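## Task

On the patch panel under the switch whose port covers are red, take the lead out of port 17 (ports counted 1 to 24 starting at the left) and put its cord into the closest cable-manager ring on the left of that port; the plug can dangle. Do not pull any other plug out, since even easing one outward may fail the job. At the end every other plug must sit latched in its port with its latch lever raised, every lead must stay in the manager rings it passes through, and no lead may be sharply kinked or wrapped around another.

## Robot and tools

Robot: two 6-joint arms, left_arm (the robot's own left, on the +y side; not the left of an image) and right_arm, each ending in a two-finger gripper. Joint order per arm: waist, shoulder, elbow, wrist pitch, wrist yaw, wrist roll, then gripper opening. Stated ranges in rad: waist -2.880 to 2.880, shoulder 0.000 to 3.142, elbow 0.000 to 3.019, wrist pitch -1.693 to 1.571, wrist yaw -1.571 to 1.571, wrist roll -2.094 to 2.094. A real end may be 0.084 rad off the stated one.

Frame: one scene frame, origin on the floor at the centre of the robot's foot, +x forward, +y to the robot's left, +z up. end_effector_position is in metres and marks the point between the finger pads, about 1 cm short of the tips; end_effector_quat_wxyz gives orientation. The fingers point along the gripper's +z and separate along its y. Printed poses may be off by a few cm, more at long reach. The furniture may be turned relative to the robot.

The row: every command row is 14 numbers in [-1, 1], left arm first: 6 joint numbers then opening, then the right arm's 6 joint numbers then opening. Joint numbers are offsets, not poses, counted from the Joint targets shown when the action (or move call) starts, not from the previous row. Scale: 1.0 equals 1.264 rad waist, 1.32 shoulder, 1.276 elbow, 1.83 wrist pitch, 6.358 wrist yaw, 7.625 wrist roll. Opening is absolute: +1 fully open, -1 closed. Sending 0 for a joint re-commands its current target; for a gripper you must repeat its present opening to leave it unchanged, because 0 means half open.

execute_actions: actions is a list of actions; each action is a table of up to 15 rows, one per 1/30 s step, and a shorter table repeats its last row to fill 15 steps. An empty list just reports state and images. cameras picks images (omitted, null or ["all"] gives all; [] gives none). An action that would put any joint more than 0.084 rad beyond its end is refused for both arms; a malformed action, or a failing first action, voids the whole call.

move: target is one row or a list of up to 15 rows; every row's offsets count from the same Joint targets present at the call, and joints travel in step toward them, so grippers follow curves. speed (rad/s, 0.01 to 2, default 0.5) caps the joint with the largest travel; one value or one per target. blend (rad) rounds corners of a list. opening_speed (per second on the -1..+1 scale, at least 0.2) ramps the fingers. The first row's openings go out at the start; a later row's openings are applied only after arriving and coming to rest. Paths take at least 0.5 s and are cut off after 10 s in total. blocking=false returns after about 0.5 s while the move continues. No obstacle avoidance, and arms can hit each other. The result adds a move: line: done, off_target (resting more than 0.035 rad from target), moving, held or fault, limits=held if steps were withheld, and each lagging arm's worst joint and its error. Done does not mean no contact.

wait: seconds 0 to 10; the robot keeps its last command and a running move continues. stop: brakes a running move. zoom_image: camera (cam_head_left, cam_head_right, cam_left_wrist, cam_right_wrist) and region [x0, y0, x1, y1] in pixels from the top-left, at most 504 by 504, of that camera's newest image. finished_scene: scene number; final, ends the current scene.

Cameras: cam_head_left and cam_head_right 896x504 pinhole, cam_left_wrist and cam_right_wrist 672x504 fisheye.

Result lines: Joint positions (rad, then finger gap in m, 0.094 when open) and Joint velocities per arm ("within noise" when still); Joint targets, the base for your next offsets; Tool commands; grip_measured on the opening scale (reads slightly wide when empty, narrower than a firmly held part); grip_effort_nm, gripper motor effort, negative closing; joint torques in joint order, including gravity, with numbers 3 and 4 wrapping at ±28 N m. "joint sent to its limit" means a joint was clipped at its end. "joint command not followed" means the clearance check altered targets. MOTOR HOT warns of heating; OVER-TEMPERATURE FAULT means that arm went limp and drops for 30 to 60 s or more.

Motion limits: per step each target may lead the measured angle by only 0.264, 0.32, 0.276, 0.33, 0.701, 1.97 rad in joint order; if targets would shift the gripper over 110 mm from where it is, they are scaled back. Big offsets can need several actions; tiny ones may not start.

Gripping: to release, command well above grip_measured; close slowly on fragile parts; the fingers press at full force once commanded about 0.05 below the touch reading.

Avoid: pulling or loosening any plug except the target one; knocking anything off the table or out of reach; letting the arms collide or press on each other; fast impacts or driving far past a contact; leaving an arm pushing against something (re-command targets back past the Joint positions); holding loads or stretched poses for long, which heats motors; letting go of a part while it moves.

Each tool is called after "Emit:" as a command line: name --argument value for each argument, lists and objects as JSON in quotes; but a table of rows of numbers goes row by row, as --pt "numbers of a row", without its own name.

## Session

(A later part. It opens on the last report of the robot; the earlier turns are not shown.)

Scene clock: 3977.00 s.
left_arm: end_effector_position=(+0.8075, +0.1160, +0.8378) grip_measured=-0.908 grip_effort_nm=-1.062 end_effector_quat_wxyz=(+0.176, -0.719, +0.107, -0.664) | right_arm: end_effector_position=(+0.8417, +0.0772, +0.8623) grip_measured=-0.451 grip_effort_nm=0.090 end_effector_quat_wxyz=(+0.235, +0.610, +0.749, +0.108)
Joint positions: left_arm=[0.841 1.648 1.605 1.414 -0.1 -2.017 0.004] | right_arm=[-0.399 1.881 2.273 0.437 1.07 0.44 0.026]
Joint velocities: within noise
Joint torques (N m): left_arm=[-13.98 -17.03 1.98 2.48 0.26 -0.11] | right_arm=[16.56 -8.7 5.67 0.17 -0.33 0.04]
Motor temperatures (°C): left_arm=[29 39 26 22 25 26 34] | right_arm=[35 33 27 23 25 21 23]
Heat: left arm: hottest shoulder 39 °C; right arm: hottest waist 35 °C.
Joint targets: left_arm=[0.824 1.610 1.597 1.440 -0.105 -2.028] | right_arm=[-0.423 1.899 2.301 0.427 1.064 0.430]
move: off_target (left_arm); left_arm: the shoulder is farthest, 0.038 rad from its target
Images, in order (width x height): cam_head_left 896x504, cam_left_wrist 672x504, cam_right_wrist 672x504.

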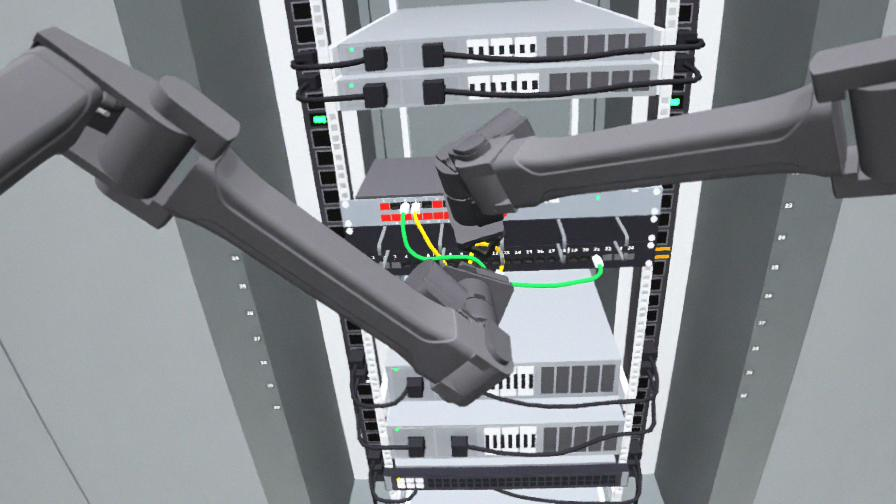

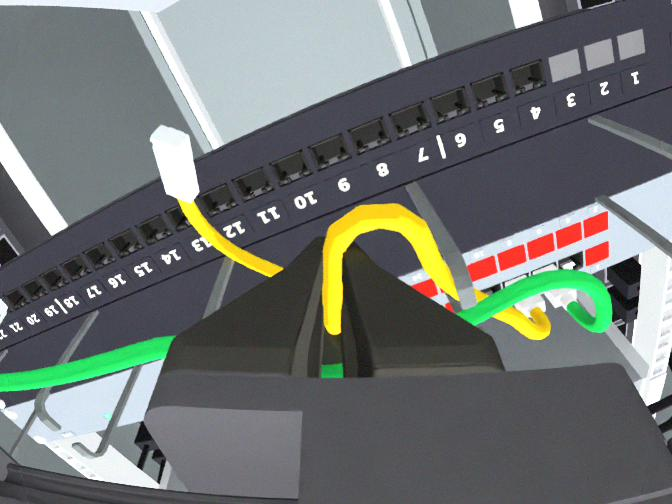

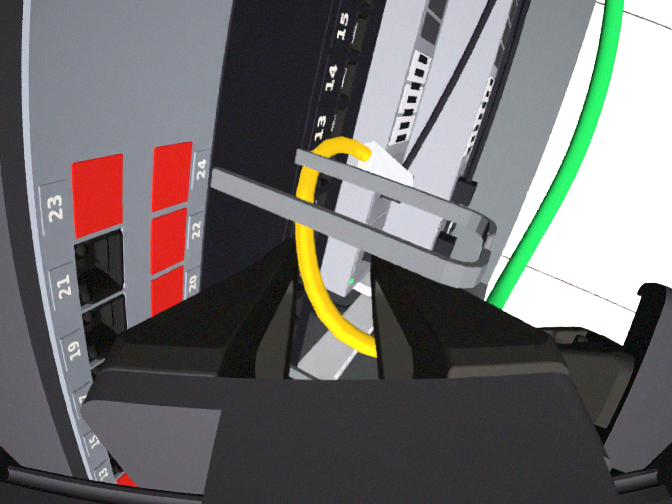

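Emit:
move --target '[0,0,0,0,0,0,-1,0,0,0,0,0,0,-1]' --opening_speed 0.4 --cameras '["cam_left_wrist","cam_right_wrist","cam_head_left"]'

Emit:
zoom_image --camera "cam_right_wrist" --region '[150, 100, 500, 400]'

Scene clock: 4014.37 s.
left_arm: end_effector_position=(+0.8080, +0.1155, +0.8397) grip_measured=-0.908 grip_effort_nm=-1.062 end_effector_quat_wxyz=(+0.174, -0.719, +0.105, -0.665) | right_arm: end_effector_position=(+0.8441, +0.0743, +0.8621) grip_measured=-0.891 grip_effort_nm=-0.979 end_effector_quat_wxyz=(+0.237, +0.611, +0.748, +0.107)
Joint positions: left_arm=[0.838 1.646 1.604 1.414 -0.1 -2.02 0.004] | right_arm=[-0.402 1.881 2.279 0.437 1.07 0.436 0.005]
Joint velocities: within noise
Joint torques (N m): left_arm=[-13.68 -17.08 1.98 2.5 0.25 -0.09] | right_arm=[16.91 -8.7 5.19 0.14 -0.34 0.08]
Motor temperatures (°C): left_arm=[29 43 25 22 25 26 34] | right_arm=[35 33 28 23 25 21 23]
Heat: left arm: hottest shoulder 43 °C; right arm: hottest waist 35 °C.
Joint targets: left_arm=[0.824 1.610 1.597 1.440 -0.105 -2.028] | right_arm=[-0.423 1.899 2.301 0.427 1.064 0.430]
move: off_target (left_arm); left_arm: the shoulder is farthest, 0.036 rad from its target
Images, in order (width x height): cam_head_left 896x504, cam_left_wrist 672x504, cam_right_wrist 672x504.

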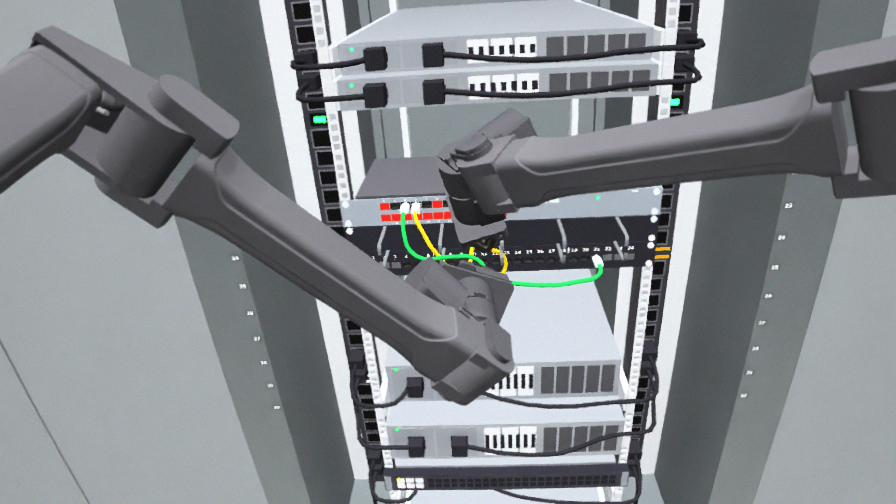

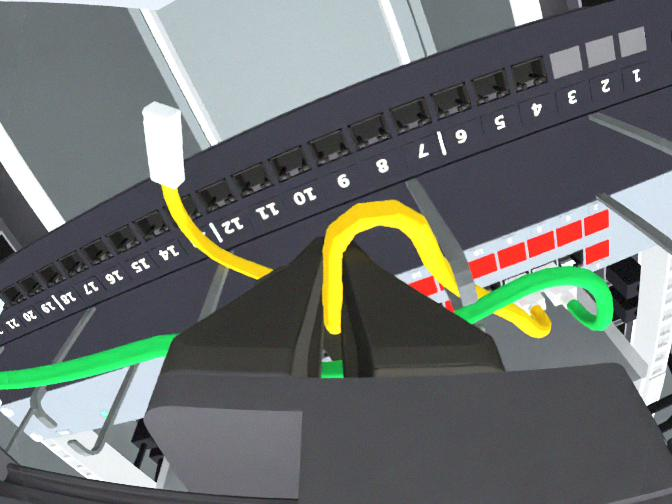

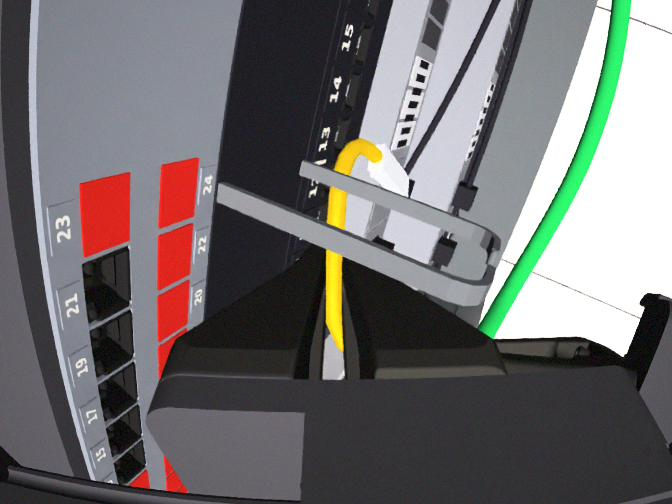

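Scaled by 1.440 from the camera's 672x504 image, which has a finer 960x720 frame.

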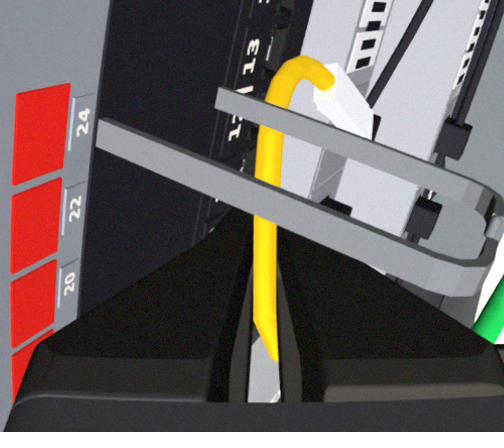

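Emit:
zoom_image --camera "cam_right_wrist" --region '[280, 130, 400, 260]'

Scaled by 3.877 from the camera's 672x504 image, which has a finer 960x720 frame.

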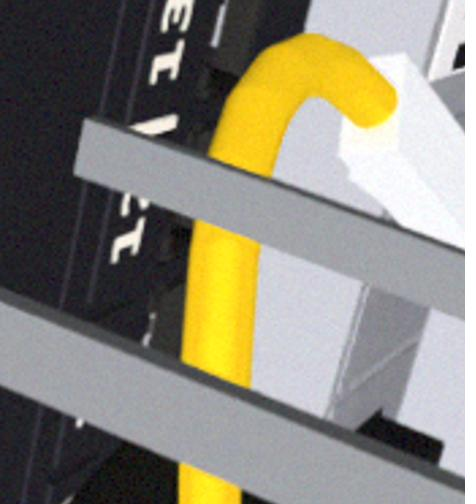

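Emit:
move --pt "0 0 0 0 0 0 -0.5 0 0 0 0 0 0 -1" --pt "0 0.02 -0.08 0.035 0 0 -0.5 0 0 0 0 0 0 -1" --speed 0.15 --opening_speed 0.4

Emit:
zoom_image --camera "cam_right_wrist" --region '[150, 100, 500, 400]'

Emit:
zoom_image --camera "cam_head_left" --region '[380, 200, 640, 340]'

Scene clock: 4055.57 s.
left_arm: end_effector_position=(+0.7723, +0.1112, +0.8350) grip_measured=-0.502 grip_effort_nm=0.051 end_effector_quat_wxyz=(+0.170, -0.723, +0.109, -0.660) | right_arm: end_effector_position=(+0.8458, +0.0738, +0.8628) grip_measured=-0.893 grip_effort_nm=-0.999 end_effector_quat_wxyz=(+0.238, +0.611, +0.747, +0.109)
Joint positions: left_arm=[0.838 1.638 1.501 1.49 -0.103 -2.021 0.023] | right_arm=[-0.402 1.881 2.282 0.437 1.066 0.436 0.005]
Joint velocities: within noise
Joint torques (N m): left_arm=[-13.74 -13.8 1.48 1.94 0.38 -0.09] | right_arm=[17.03 -8.88 4.94 0.13 -0.21 0.09]
Motor temperatures (°C): left_arm=[29 44 25 22 25 26 34] | right_arm=[36 33 27 23 25 21 25]
Heat: left arm: hottest shoulder 44 °C; right arm: hottest waist 36 °C.
Joint targets: left_arm=[0.824 1.637 1.495 1.504 -0.105 -2.028] | right_arm=[-0.423 1.899 2.301 0.427 1.064 0.430]
move: done

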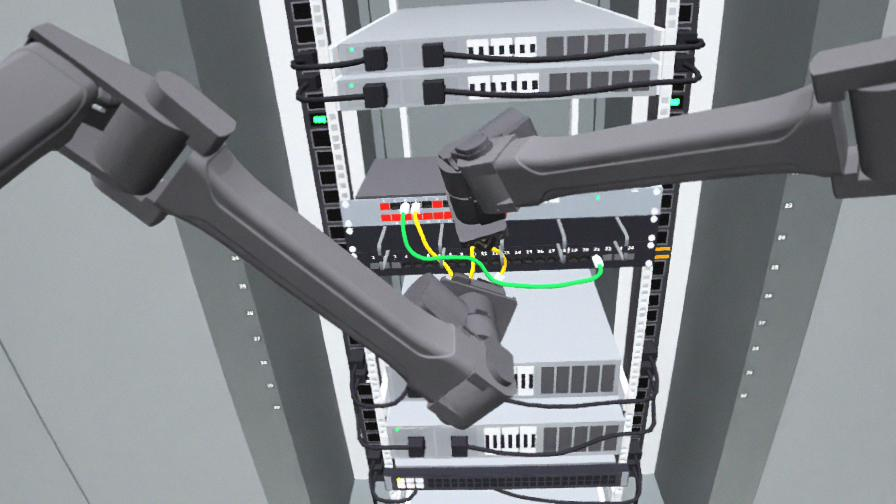

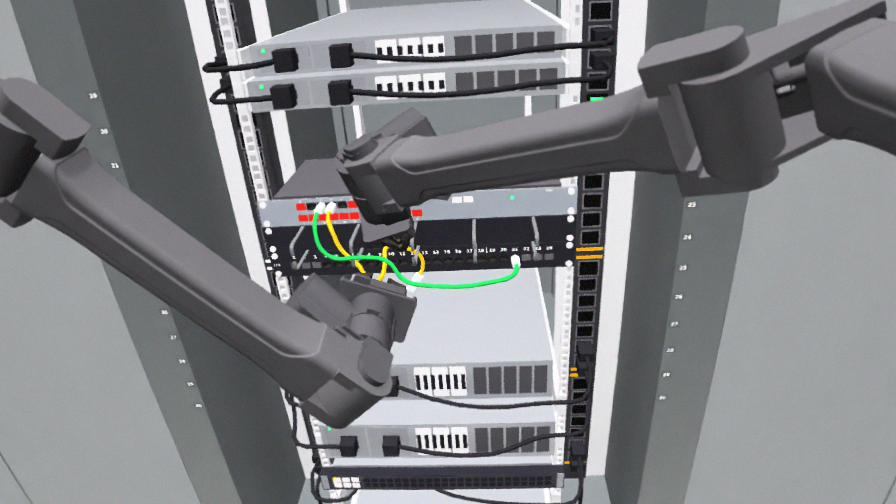

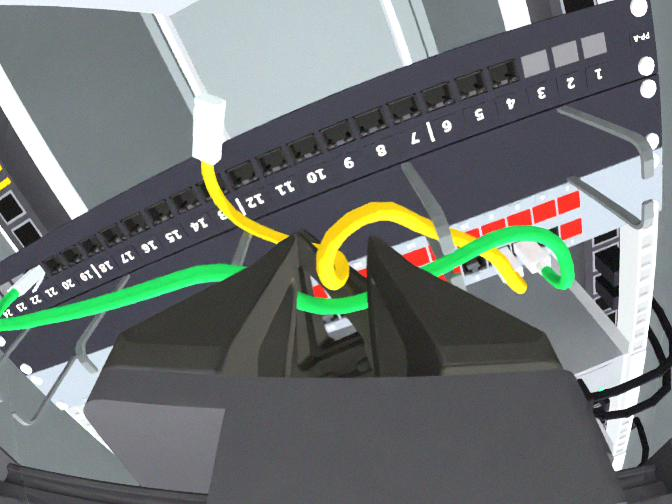

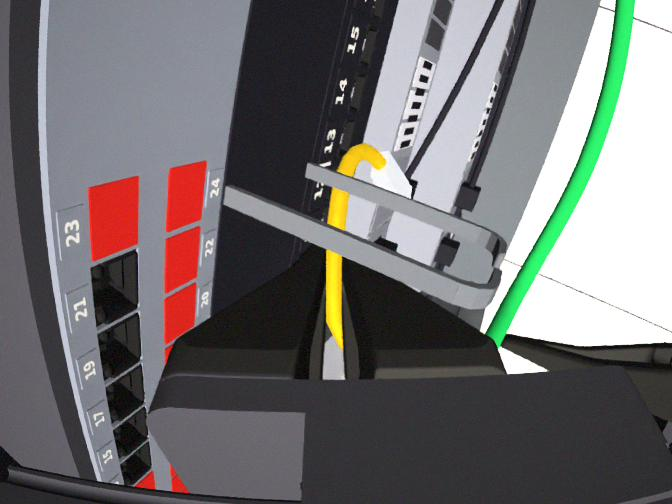

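Scaled by 1.440 from the camera's 672x504 image, which has a finer 960x720 frame.

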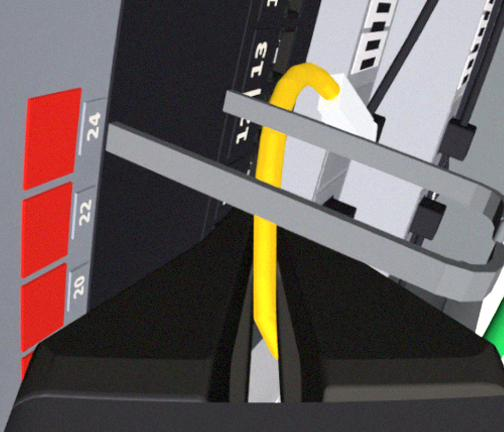

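Scaled by 1.938 from the camera's 896x504 image, which has a finer 1280x720 frame.

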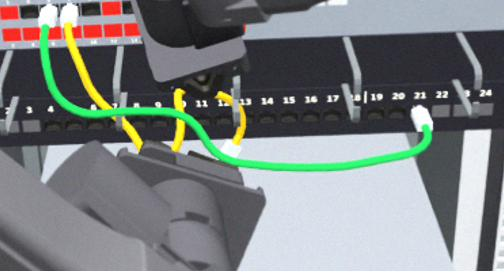

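Emit:
move --target '[0.04,-0.01,-0.118,0.035,0,0.12,-0.6,0,0,0,0,0,0,-1]' --speed 0.2 --cameras '["cam_left_wrist","cam_head_left","cam_head_right"]'

Emit:
zoom_image --camera "cam_head_right" --region '[300, 200, 560, 340]'

Emit:
zoom_image --camera "cam_head_left" --region '[380, 200, 640, 340]'

Scene clock: 4073.83 s.
left_arm: end_effector_position=(+0.7140, +0.0986, +0.8164) grip_measured=-0.598 grip_effort_nm=-0.115 end_effector_quat_wxyz=(+0.412, -0.609, +0.444, -0.512) | right_arm: end_effector_position=(+0.8458, +0.0738, +0.8628) grip_measured=-0.893 grip_effort_nm=-0.994 end_effector_quat_wxyz=(+0.238, +0.611, +0.747, +0.109)
Joint positions: left_arm=[0.845 1.638 1.35 1.555 -0.103 -1.126 0.019] | right_arm=[-0.402 1.881 2.282 0.437 1.066 0.436 0.005]
Joint velocities: within noise
Joint torques (N m): left_arm=[-9.64 -13.39 0.51 2.02 0.37 0.14] | right_arm=[16.91 -9 5 0.12 -0.18 0.08]
Motor temperatures (°C): left_arm=[29 43 25 22 26 26 33] | right_arm=[36 33 27 23 25 21 25]
Heat: left arm: hottest shoulder 43 °C; right arm: hottest waist 36 °C.
Joint targets: left_arm=[0.874 1.624 1.344 1.568 -0.105 -1.113] | right_arm=[-0.423 1.899 2.301 0.427 1.064 0.430]
move: done
Images, in order (width x height): cam_head_left 896x504, cam_head_right 896x504, cam_left_wrist 672x504.

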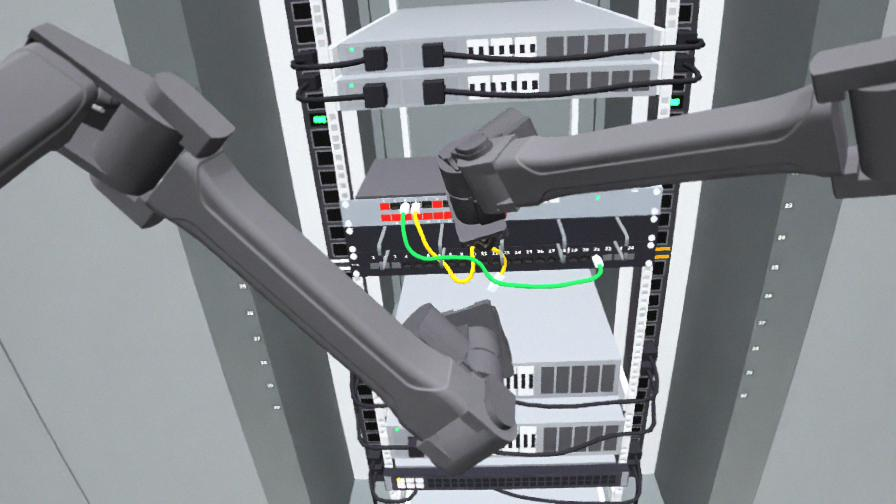

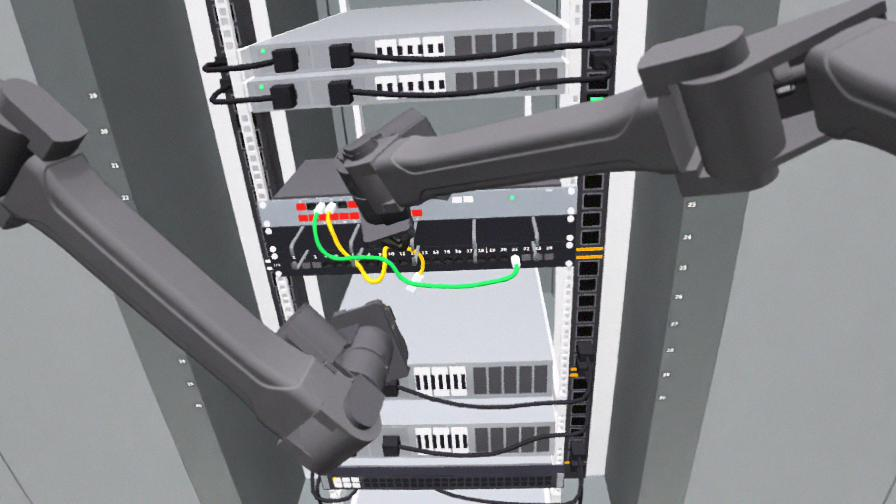

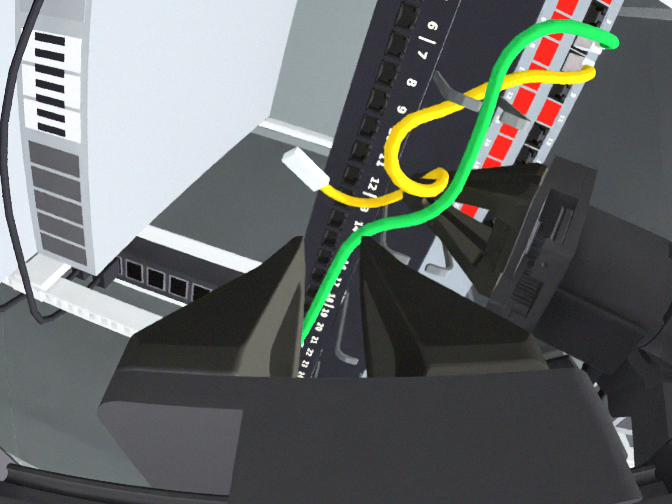

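Scaled by 1.938 from the camera's 896x504 image, which has a finer 1280x720 frame.

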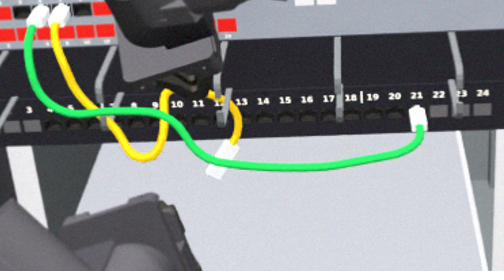

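Scaled by 1.938 from the camera's 896x504 image, which has a finer 1280x720 frame.

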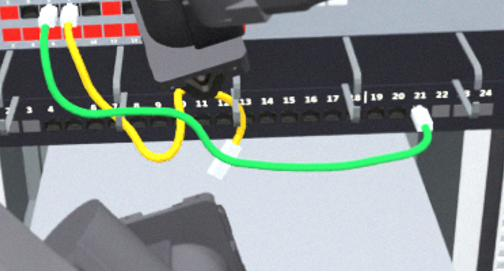

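Emit:
move --target '[-0.057,0.1085,0.2288,-0.0986,0.0289,0.0384,-0.4,0,0,0,0,0,0,-1]' --speed 0.25 --cameras '["cam_left_wrist","cam_head_left","cam_right_wrist"]'

Scene clock: 4132.23 s.
left_arm: end_effector_position=(+0.7806, +0.0462, +0.8240) grip_measured=-0.402 grip_effort_nm=0.056 end_effector_quat_wxyz=(+0.478, -0.480, +0.518, -0.521) | right_arm: end_effector_position=(+0.8458, +0.0738, +0.8628) grip_measured=-0.893 grip_effort_nm=-0.994 end_effector_quat_wxyz=(+0.238, +0.611, +0.747, +0.109)
Joint positions: left_arm=[0.819 1.731 1.62 1.397 0.076 -0.833 0.028] | right_arm=[-0.402 1.881 2.282 0.437 1.066 0.436 0.005]
Joint velocities: within noise
Joint torques (N m): left_arm=[-15.5 -11.28 3.33 0.98 0.6 0.12] | right_arm=[16.97 -8.64 4.96 0.18 -0.19 0.09]
Motor temperatures (°C): left_arm=[28 42 24 22 26 26 31] | right_arm=[36 33 27 22 25 21 26]
Heat: left arm: hottest shoulder 42 °C; right arm: hottest waist 36 °C.
Joint targets: left_arm=[0.802 1.767 1.636 1.388 0.079 -0.820] | right_arm=[-0.423 1.899 2.301 0.427 1.064 0.430]
move: off_target (left_arm); left_arm: the shoulder is farthest, 0.036 rad from its target
Images, in order (width x height): cam_head_left 896x504, cam_left_wrist 672x504, cam_right_wrist 672x504.

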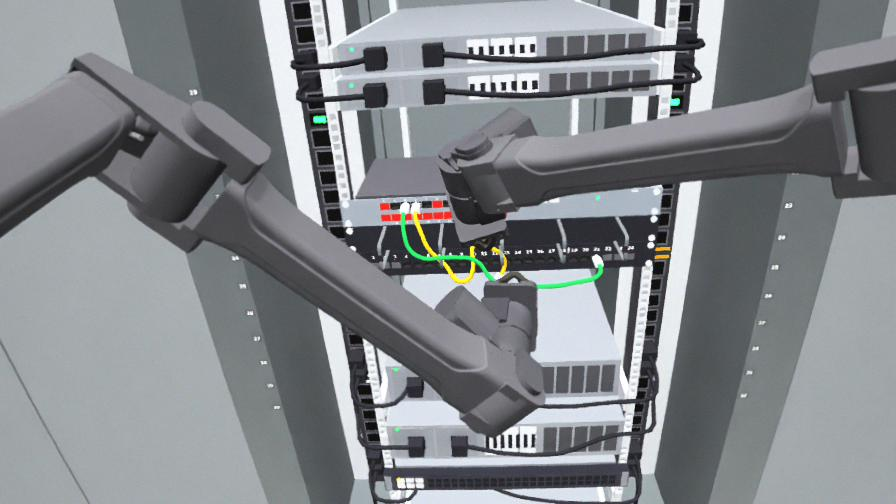

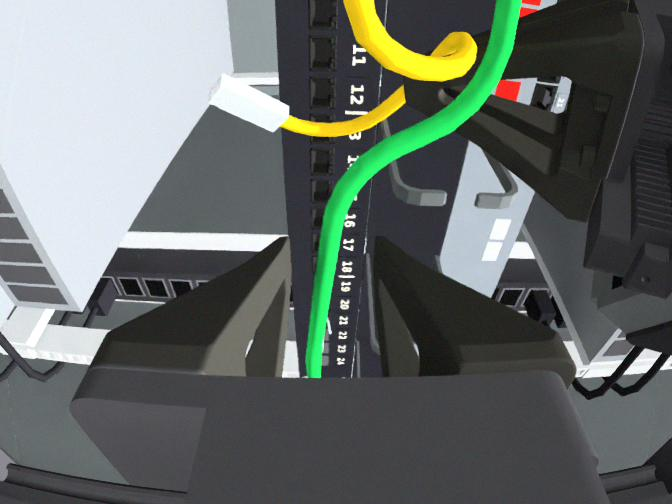

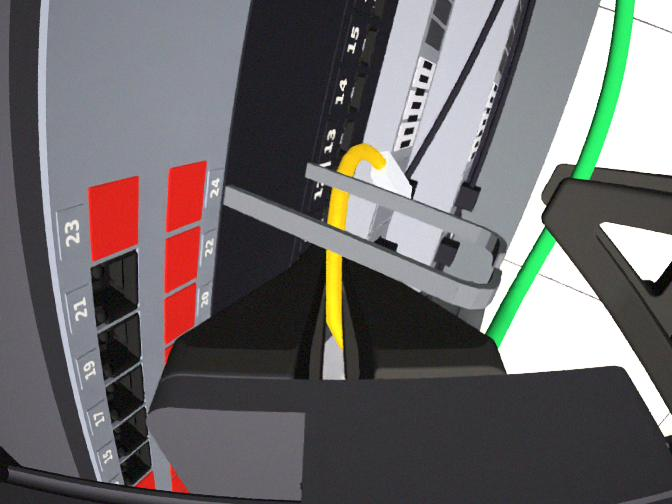

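Emit:
move --pt "0 0.0195 0.0859 -0.0458 0 0 -0.4 0 0 0 0 0 0 -1" --pt "0 0.0195 0.0859 -0.0458 0 0 -1 0 0 0 0 0 0 -1" --speed 0.2 --opening_speed 0.5 --cameras '["cam_left_wrist","cam_right_wrist"]'

Scene clock: 4150.10 s.
left_arm: end_effector_position=(+0.8105, +0.0431, +0.8200) grip_measured=-0.944 grip_effort_nm=-1.004 end_effector_quat_wxyz=(+0.479, -0.479, +0.520, -0.520) | right_arm: end_effector_position=(+0.8458, +0.0738, +0.8628) grip_measured=-0.893 grip_effort_nm=-0.994 end_effector_quat_wxyz=(+0.238, +0.611, +0.747, +0.109)
Joint positions: left_arm=[0.819 1.756 1.727 1.312 0.076 -0.829 0.003] | right_arm=[-0.402 1.881 2.282 0.437 1.066 0.436 0.005]
Joint velocities: within noise
Joint torques (N m): left_arm=[-15.68 -11.69 4 1.07 0.55 0.11] | right_arm=[16.97 -8.76 4.9 0.12 -0.19 0.1]
Motor temperatures (°C): left_arm=[29 41 24 22 26 26 31] | right_arm=[36 33 27 22 25 21 26]
Heat: left arm: hottest shoulder 41 °C; right arm: hottest waist 36 °C.
Joint targets: left_arm=[0.802 1.792 1.746 1.304 0.079 -0.820] | right_arm=[-0.423 1.899 2.301 0.427 1.064 0.430]
move: off_target (left_arm); target 2's new numbers were sent with left_arm's shoulder 0.037 rad from that target; left_arm: the shoulder is farthest, 0.037 rad from its target
Images, in order (width x height): cam_left_wrist 672x504, cam_right_wrist 672x504.

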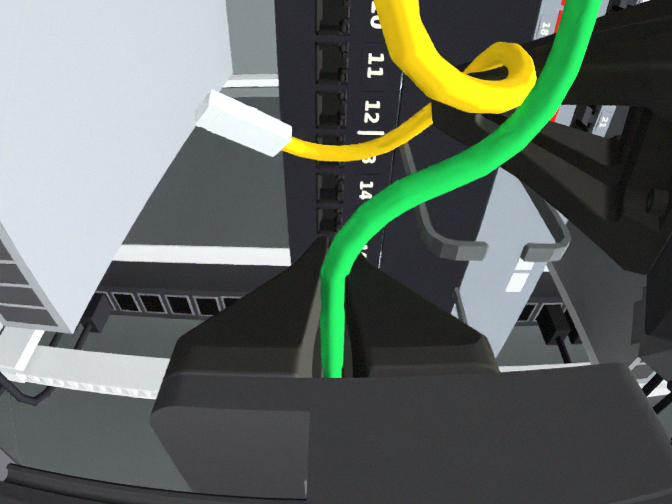

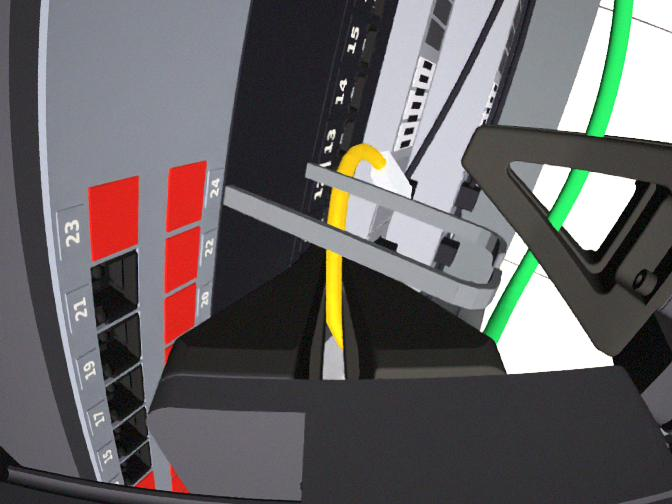

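Emit:
move --target '[0.045,0.0357,-0.05,0.0487,0,0,-1,0,0,0,0,0,0,-1]' --speed 0.12

Emit:
zoom_image --camera "cam_head_left" --region '[380, 200, 640, 340]'

Scene clock: 4162.67 s.
left_arm: end_effector_position=(+0.7877, +0.0367, +0.8110) grip_measured=-0.946 grip_effort_nm=-1.057 end_effector_quat_wxyz=(+0.486, -0.478, +0.516, -0.520) | right_arm: end_effector_position=(+0.8458, +0.0738, +0.8628) grip_measured=-0.893 grip_effort_nm=-0.999 end_effector_quat_wxyz=(+0.238, +0.611, +0.747, +0.109)
Joint positions: left_arm=[0.822 1.785 1.7 1.385 0.077 -0.829 0.003] | right_arm=[-0.402 1.881 2.282 0.437 1.066 0.436 0.005]
Joint velocities: within noise
Joint torques (N m): left_arm=[-11.16 -10.05 0.92 1.7 0.53 0.1] | right_arm=[16.91 -8.7 4.98 0.18 -0.2 0.1]
Motor temperatures (°C): left_arm=[29 39 25 22 26 26 32] | right_arm=[36 33 27 22 25 21 26]
Heat: left arm: hottest shoulder 39 °C; right arm: hottest waist 36 °C.
Joint targets: left_arm=[0.859 1.839 1.682 1.393 0.079 -0.820] | right_arm=[-0.423 1.899 2.301 0.427 1.064 0.430]
move: off_target (left_arm); left_arm: the shoulder is farthest, 0.054 rad from its target

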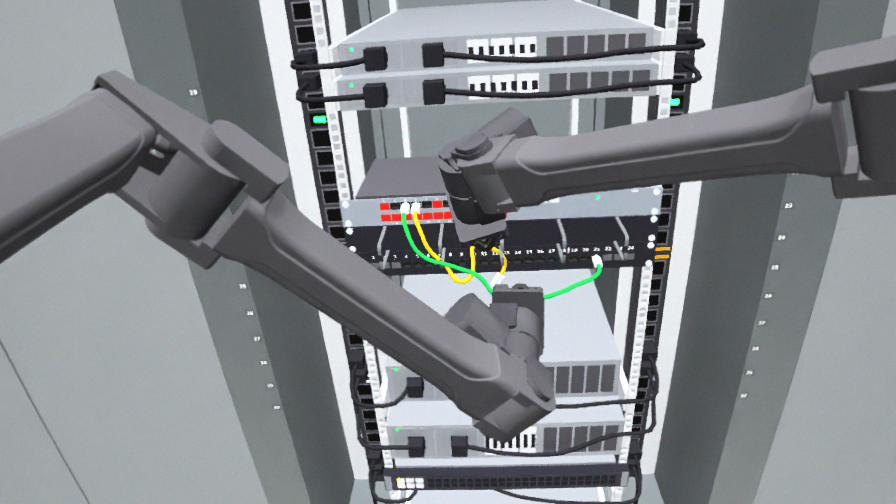

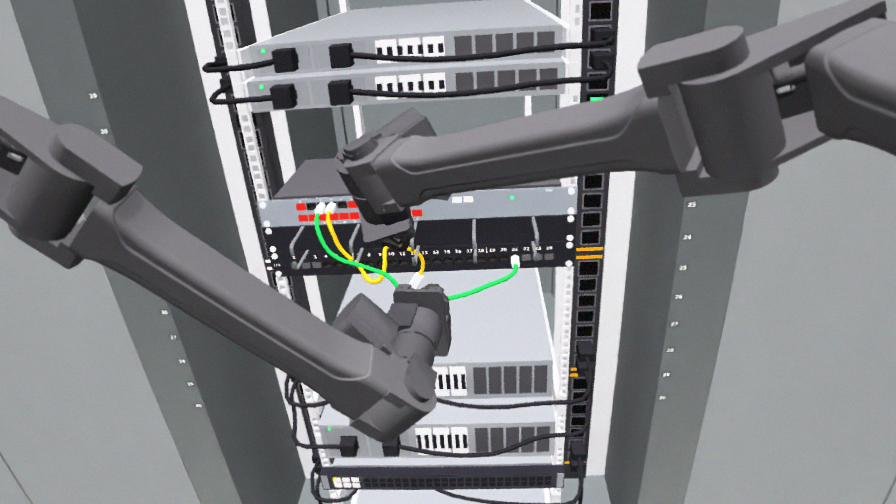

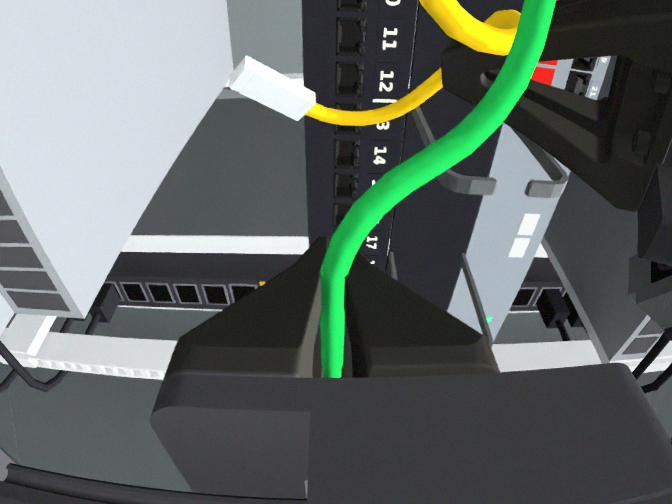

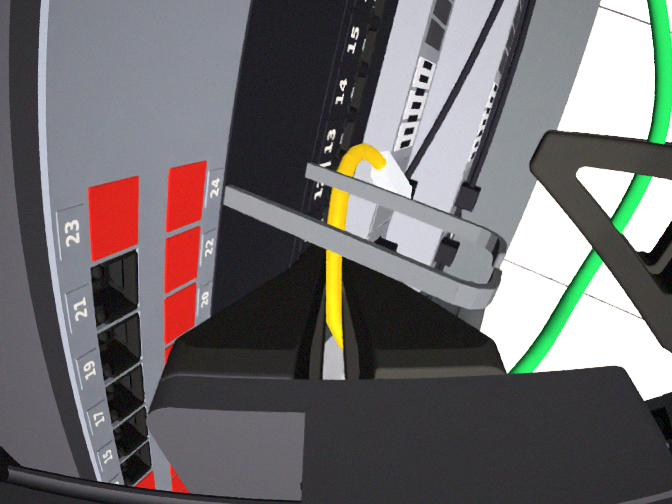

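Scaled by 1.938 from the camera's 896x504 image, which has a finer 1280x720 frame.

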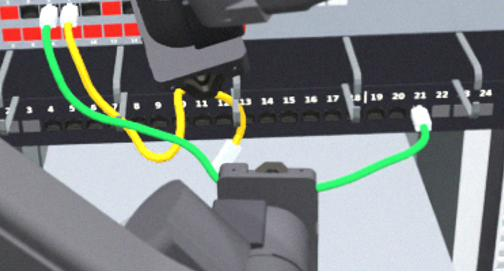

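Emit:
move --target '[0.0174,0.03,0.06,-0.01,0,0,-1,0,0,0,0,0,0,-1]' --speed 0.12 --cameras '["cam_left_wrist","cam_right_wrist"]'

Emit:
zoom_image --camera "cam_left_wrist" --region '[150, 0, 650, 300]'

Scene clock: 4179.30 s.
left_arm: end_effector_position=(+0.7948, +0.0410, +0.8000) grip_measured=-0.946 grip_effort_nm=-1.062 end_effector_quat_wxyz=(+0.499, -0.474, +0.511, -0.515) | right_arm: end_effector_position=(+0.8458, +0.0738, +0.8628) grip_measured=-0.893 grip_effort_nm=-0.994 end_effector_quat_wxyz=(+0.238, +0.611, +0.747, +0.109)
Joint positions: left_arm=[0.84 1.819 1.759 1.386 0.08 -0.829 0.003] | right_arm=[-0.402 1.881 2.282 0.437 1.066 0.436 0.005]
Joint velocities: within noise
Joint torques (N m): left_arm=[-10.87 -10.11 2.43 0.96 0.42 0.11] | right_arm=[16.67 -8.88 5.03 0.13 -0.19 0.09]
Motor temperatures (°C): left_arm=[29 38 25 22 26 26 33] | right_arm=[36 33 27 22 25 21 26]
Heat: left arm: hottest shoulder 38 °C; right arm: hottest waist 36 °C.
Joint targets: left_arm=[0.881 1.879 1.758 1.375 0.079 -0.820] | right_arm=[-0.423 1.899 2.301 0.427 1.064 0.430]
move: off_target (left_arm); left_arm: the shoulder is farthest, 0.059 rad from its target
Images, in order (width x height): cam_left_wrist 672x504, cam_right_wrist 672x504.

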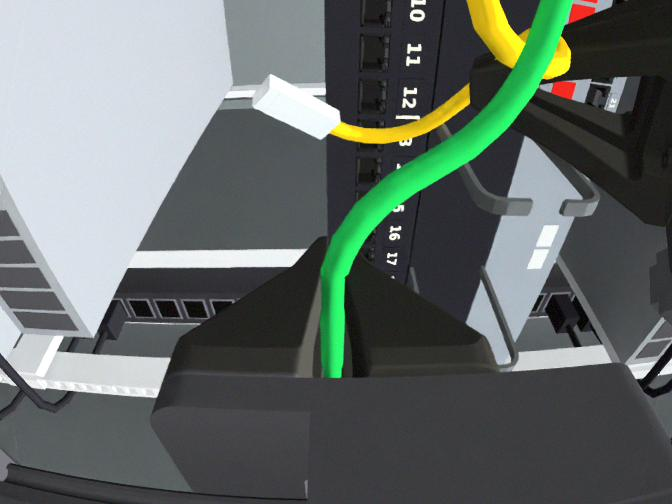

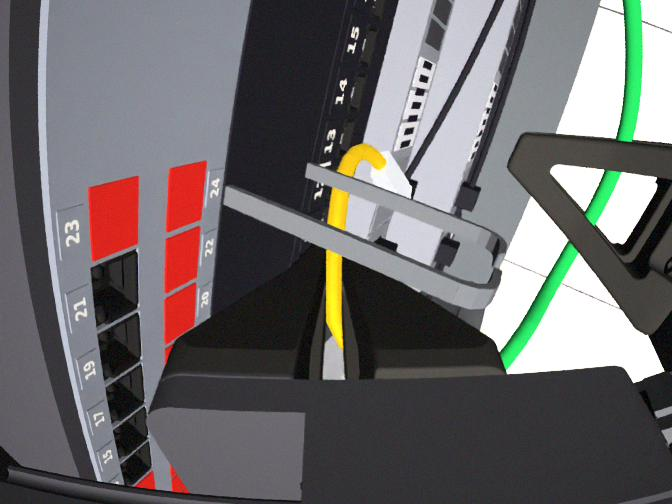

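Scaled by 1.008 from the camera's 672x504 image, which has a finer 960x720 frame.

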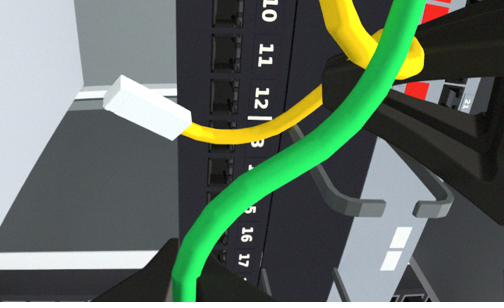

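Emit:
move --target '[0,0,0,0,0,0,-1,0.05,0.0567,0.035,0.028,0,0,-1]' --speed 0.12

Emit:
zoom_image --camera "cam_right_wrist" --region '[150, 50, 650, 400]'

Emit:
zoom_image --camera "cam_head_left" --region '[380, 200, 640, 340]'

Scene clock: 4218.17 s.
left_arm: end_effector_position=(+0.7949, +0.0411, +0.8001) grip_measured=-0.946 grip_effort_nm=-1.062 end_effector_quat_wxyz=(+0.499, -0.474, +0.511, -0.515) | right_arm: end_effector_position=(+0.8461, +0.0859, +0.8633) grip_measured=-0.893 grip_effort_nm=-0.999 end_effector_quat_wxyz=(+0.244, +0.626, +0.732, +0.114)
Joint positions: left_arm=[0.84 1.819 1.759 1.386 0.08 -0.829 0.003] | right_arm=[-0.394 1.929 2.338 0.475 1.066 0.436 0.005]
Joint velocities: within noise
Joint torques (N m): left_arm=[-10.93 -9.93 2.41 0.96 0.42 0.1] | right_arm=[21.95 -6.53 4.11 0.76 -0.21 0.1]
Motor temperatures (°C): left_arm=[29 39 24 22 26 26 33] | right_arm=[36 32 27 22 25 21 27]
Heat: left arm: hottest shoulder 39 °C; right arm: hottest waist 36 °C.
Joint targets: left_arm=[0.881 1.879 1.758 1.375 0.079 -0.820] | right_arm=[-0.360 1.974 2.346 0.478 1.064 0.430]
move: off_target (left_arm, right_arm); left_arm: the shoulder is farthest, 0.060 rad from its target; right_arm: the shoulder is farthest, 0.045 rad from its target

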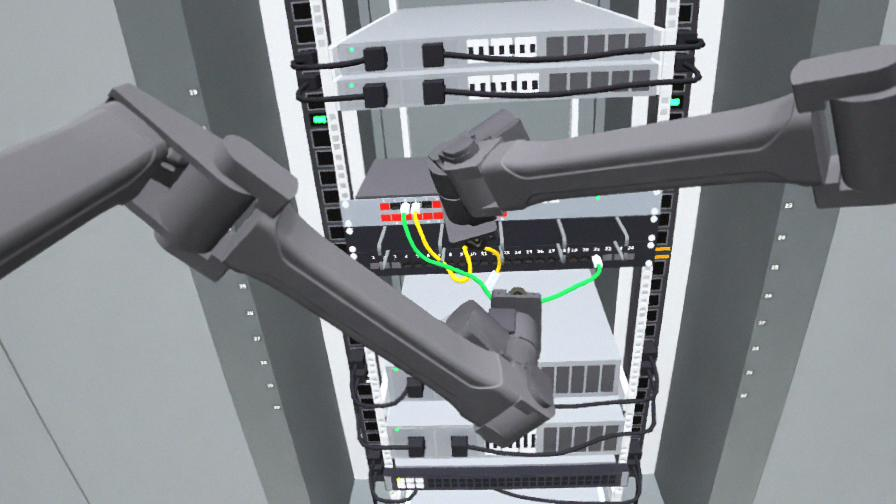

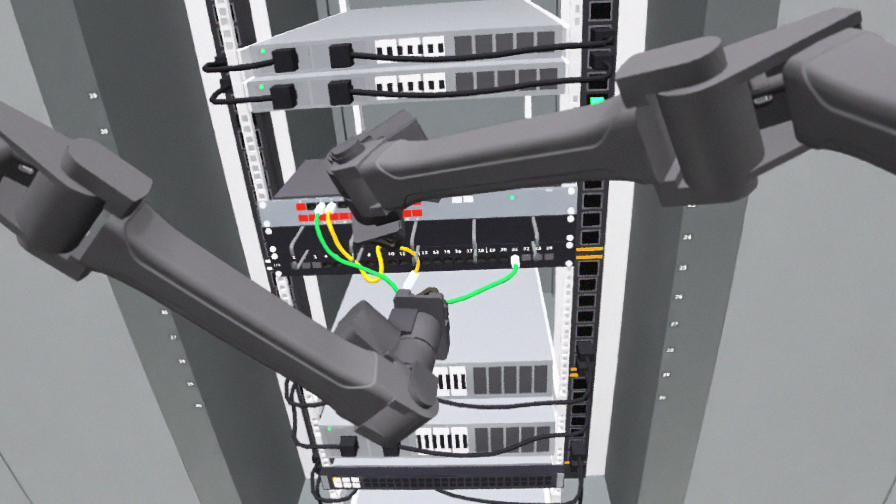

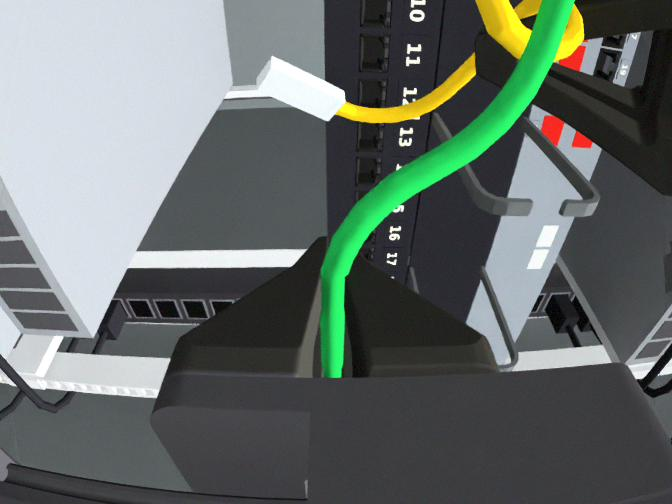

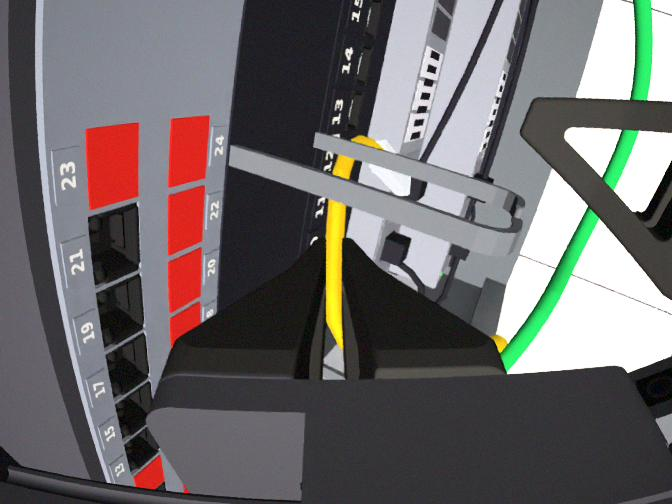

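Scaled by 1.008 from the camera's 672x504 image, which has a finer 960x720 frame.

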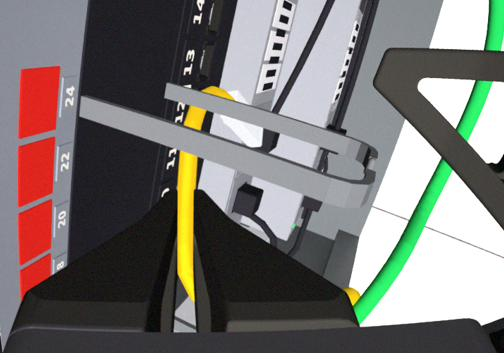

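Scaled by 1.938 from the camera's 896x504 image, which has a finer 1280x720 frame.

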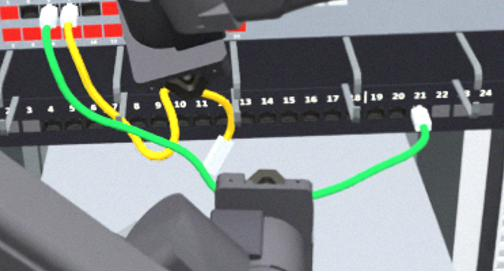

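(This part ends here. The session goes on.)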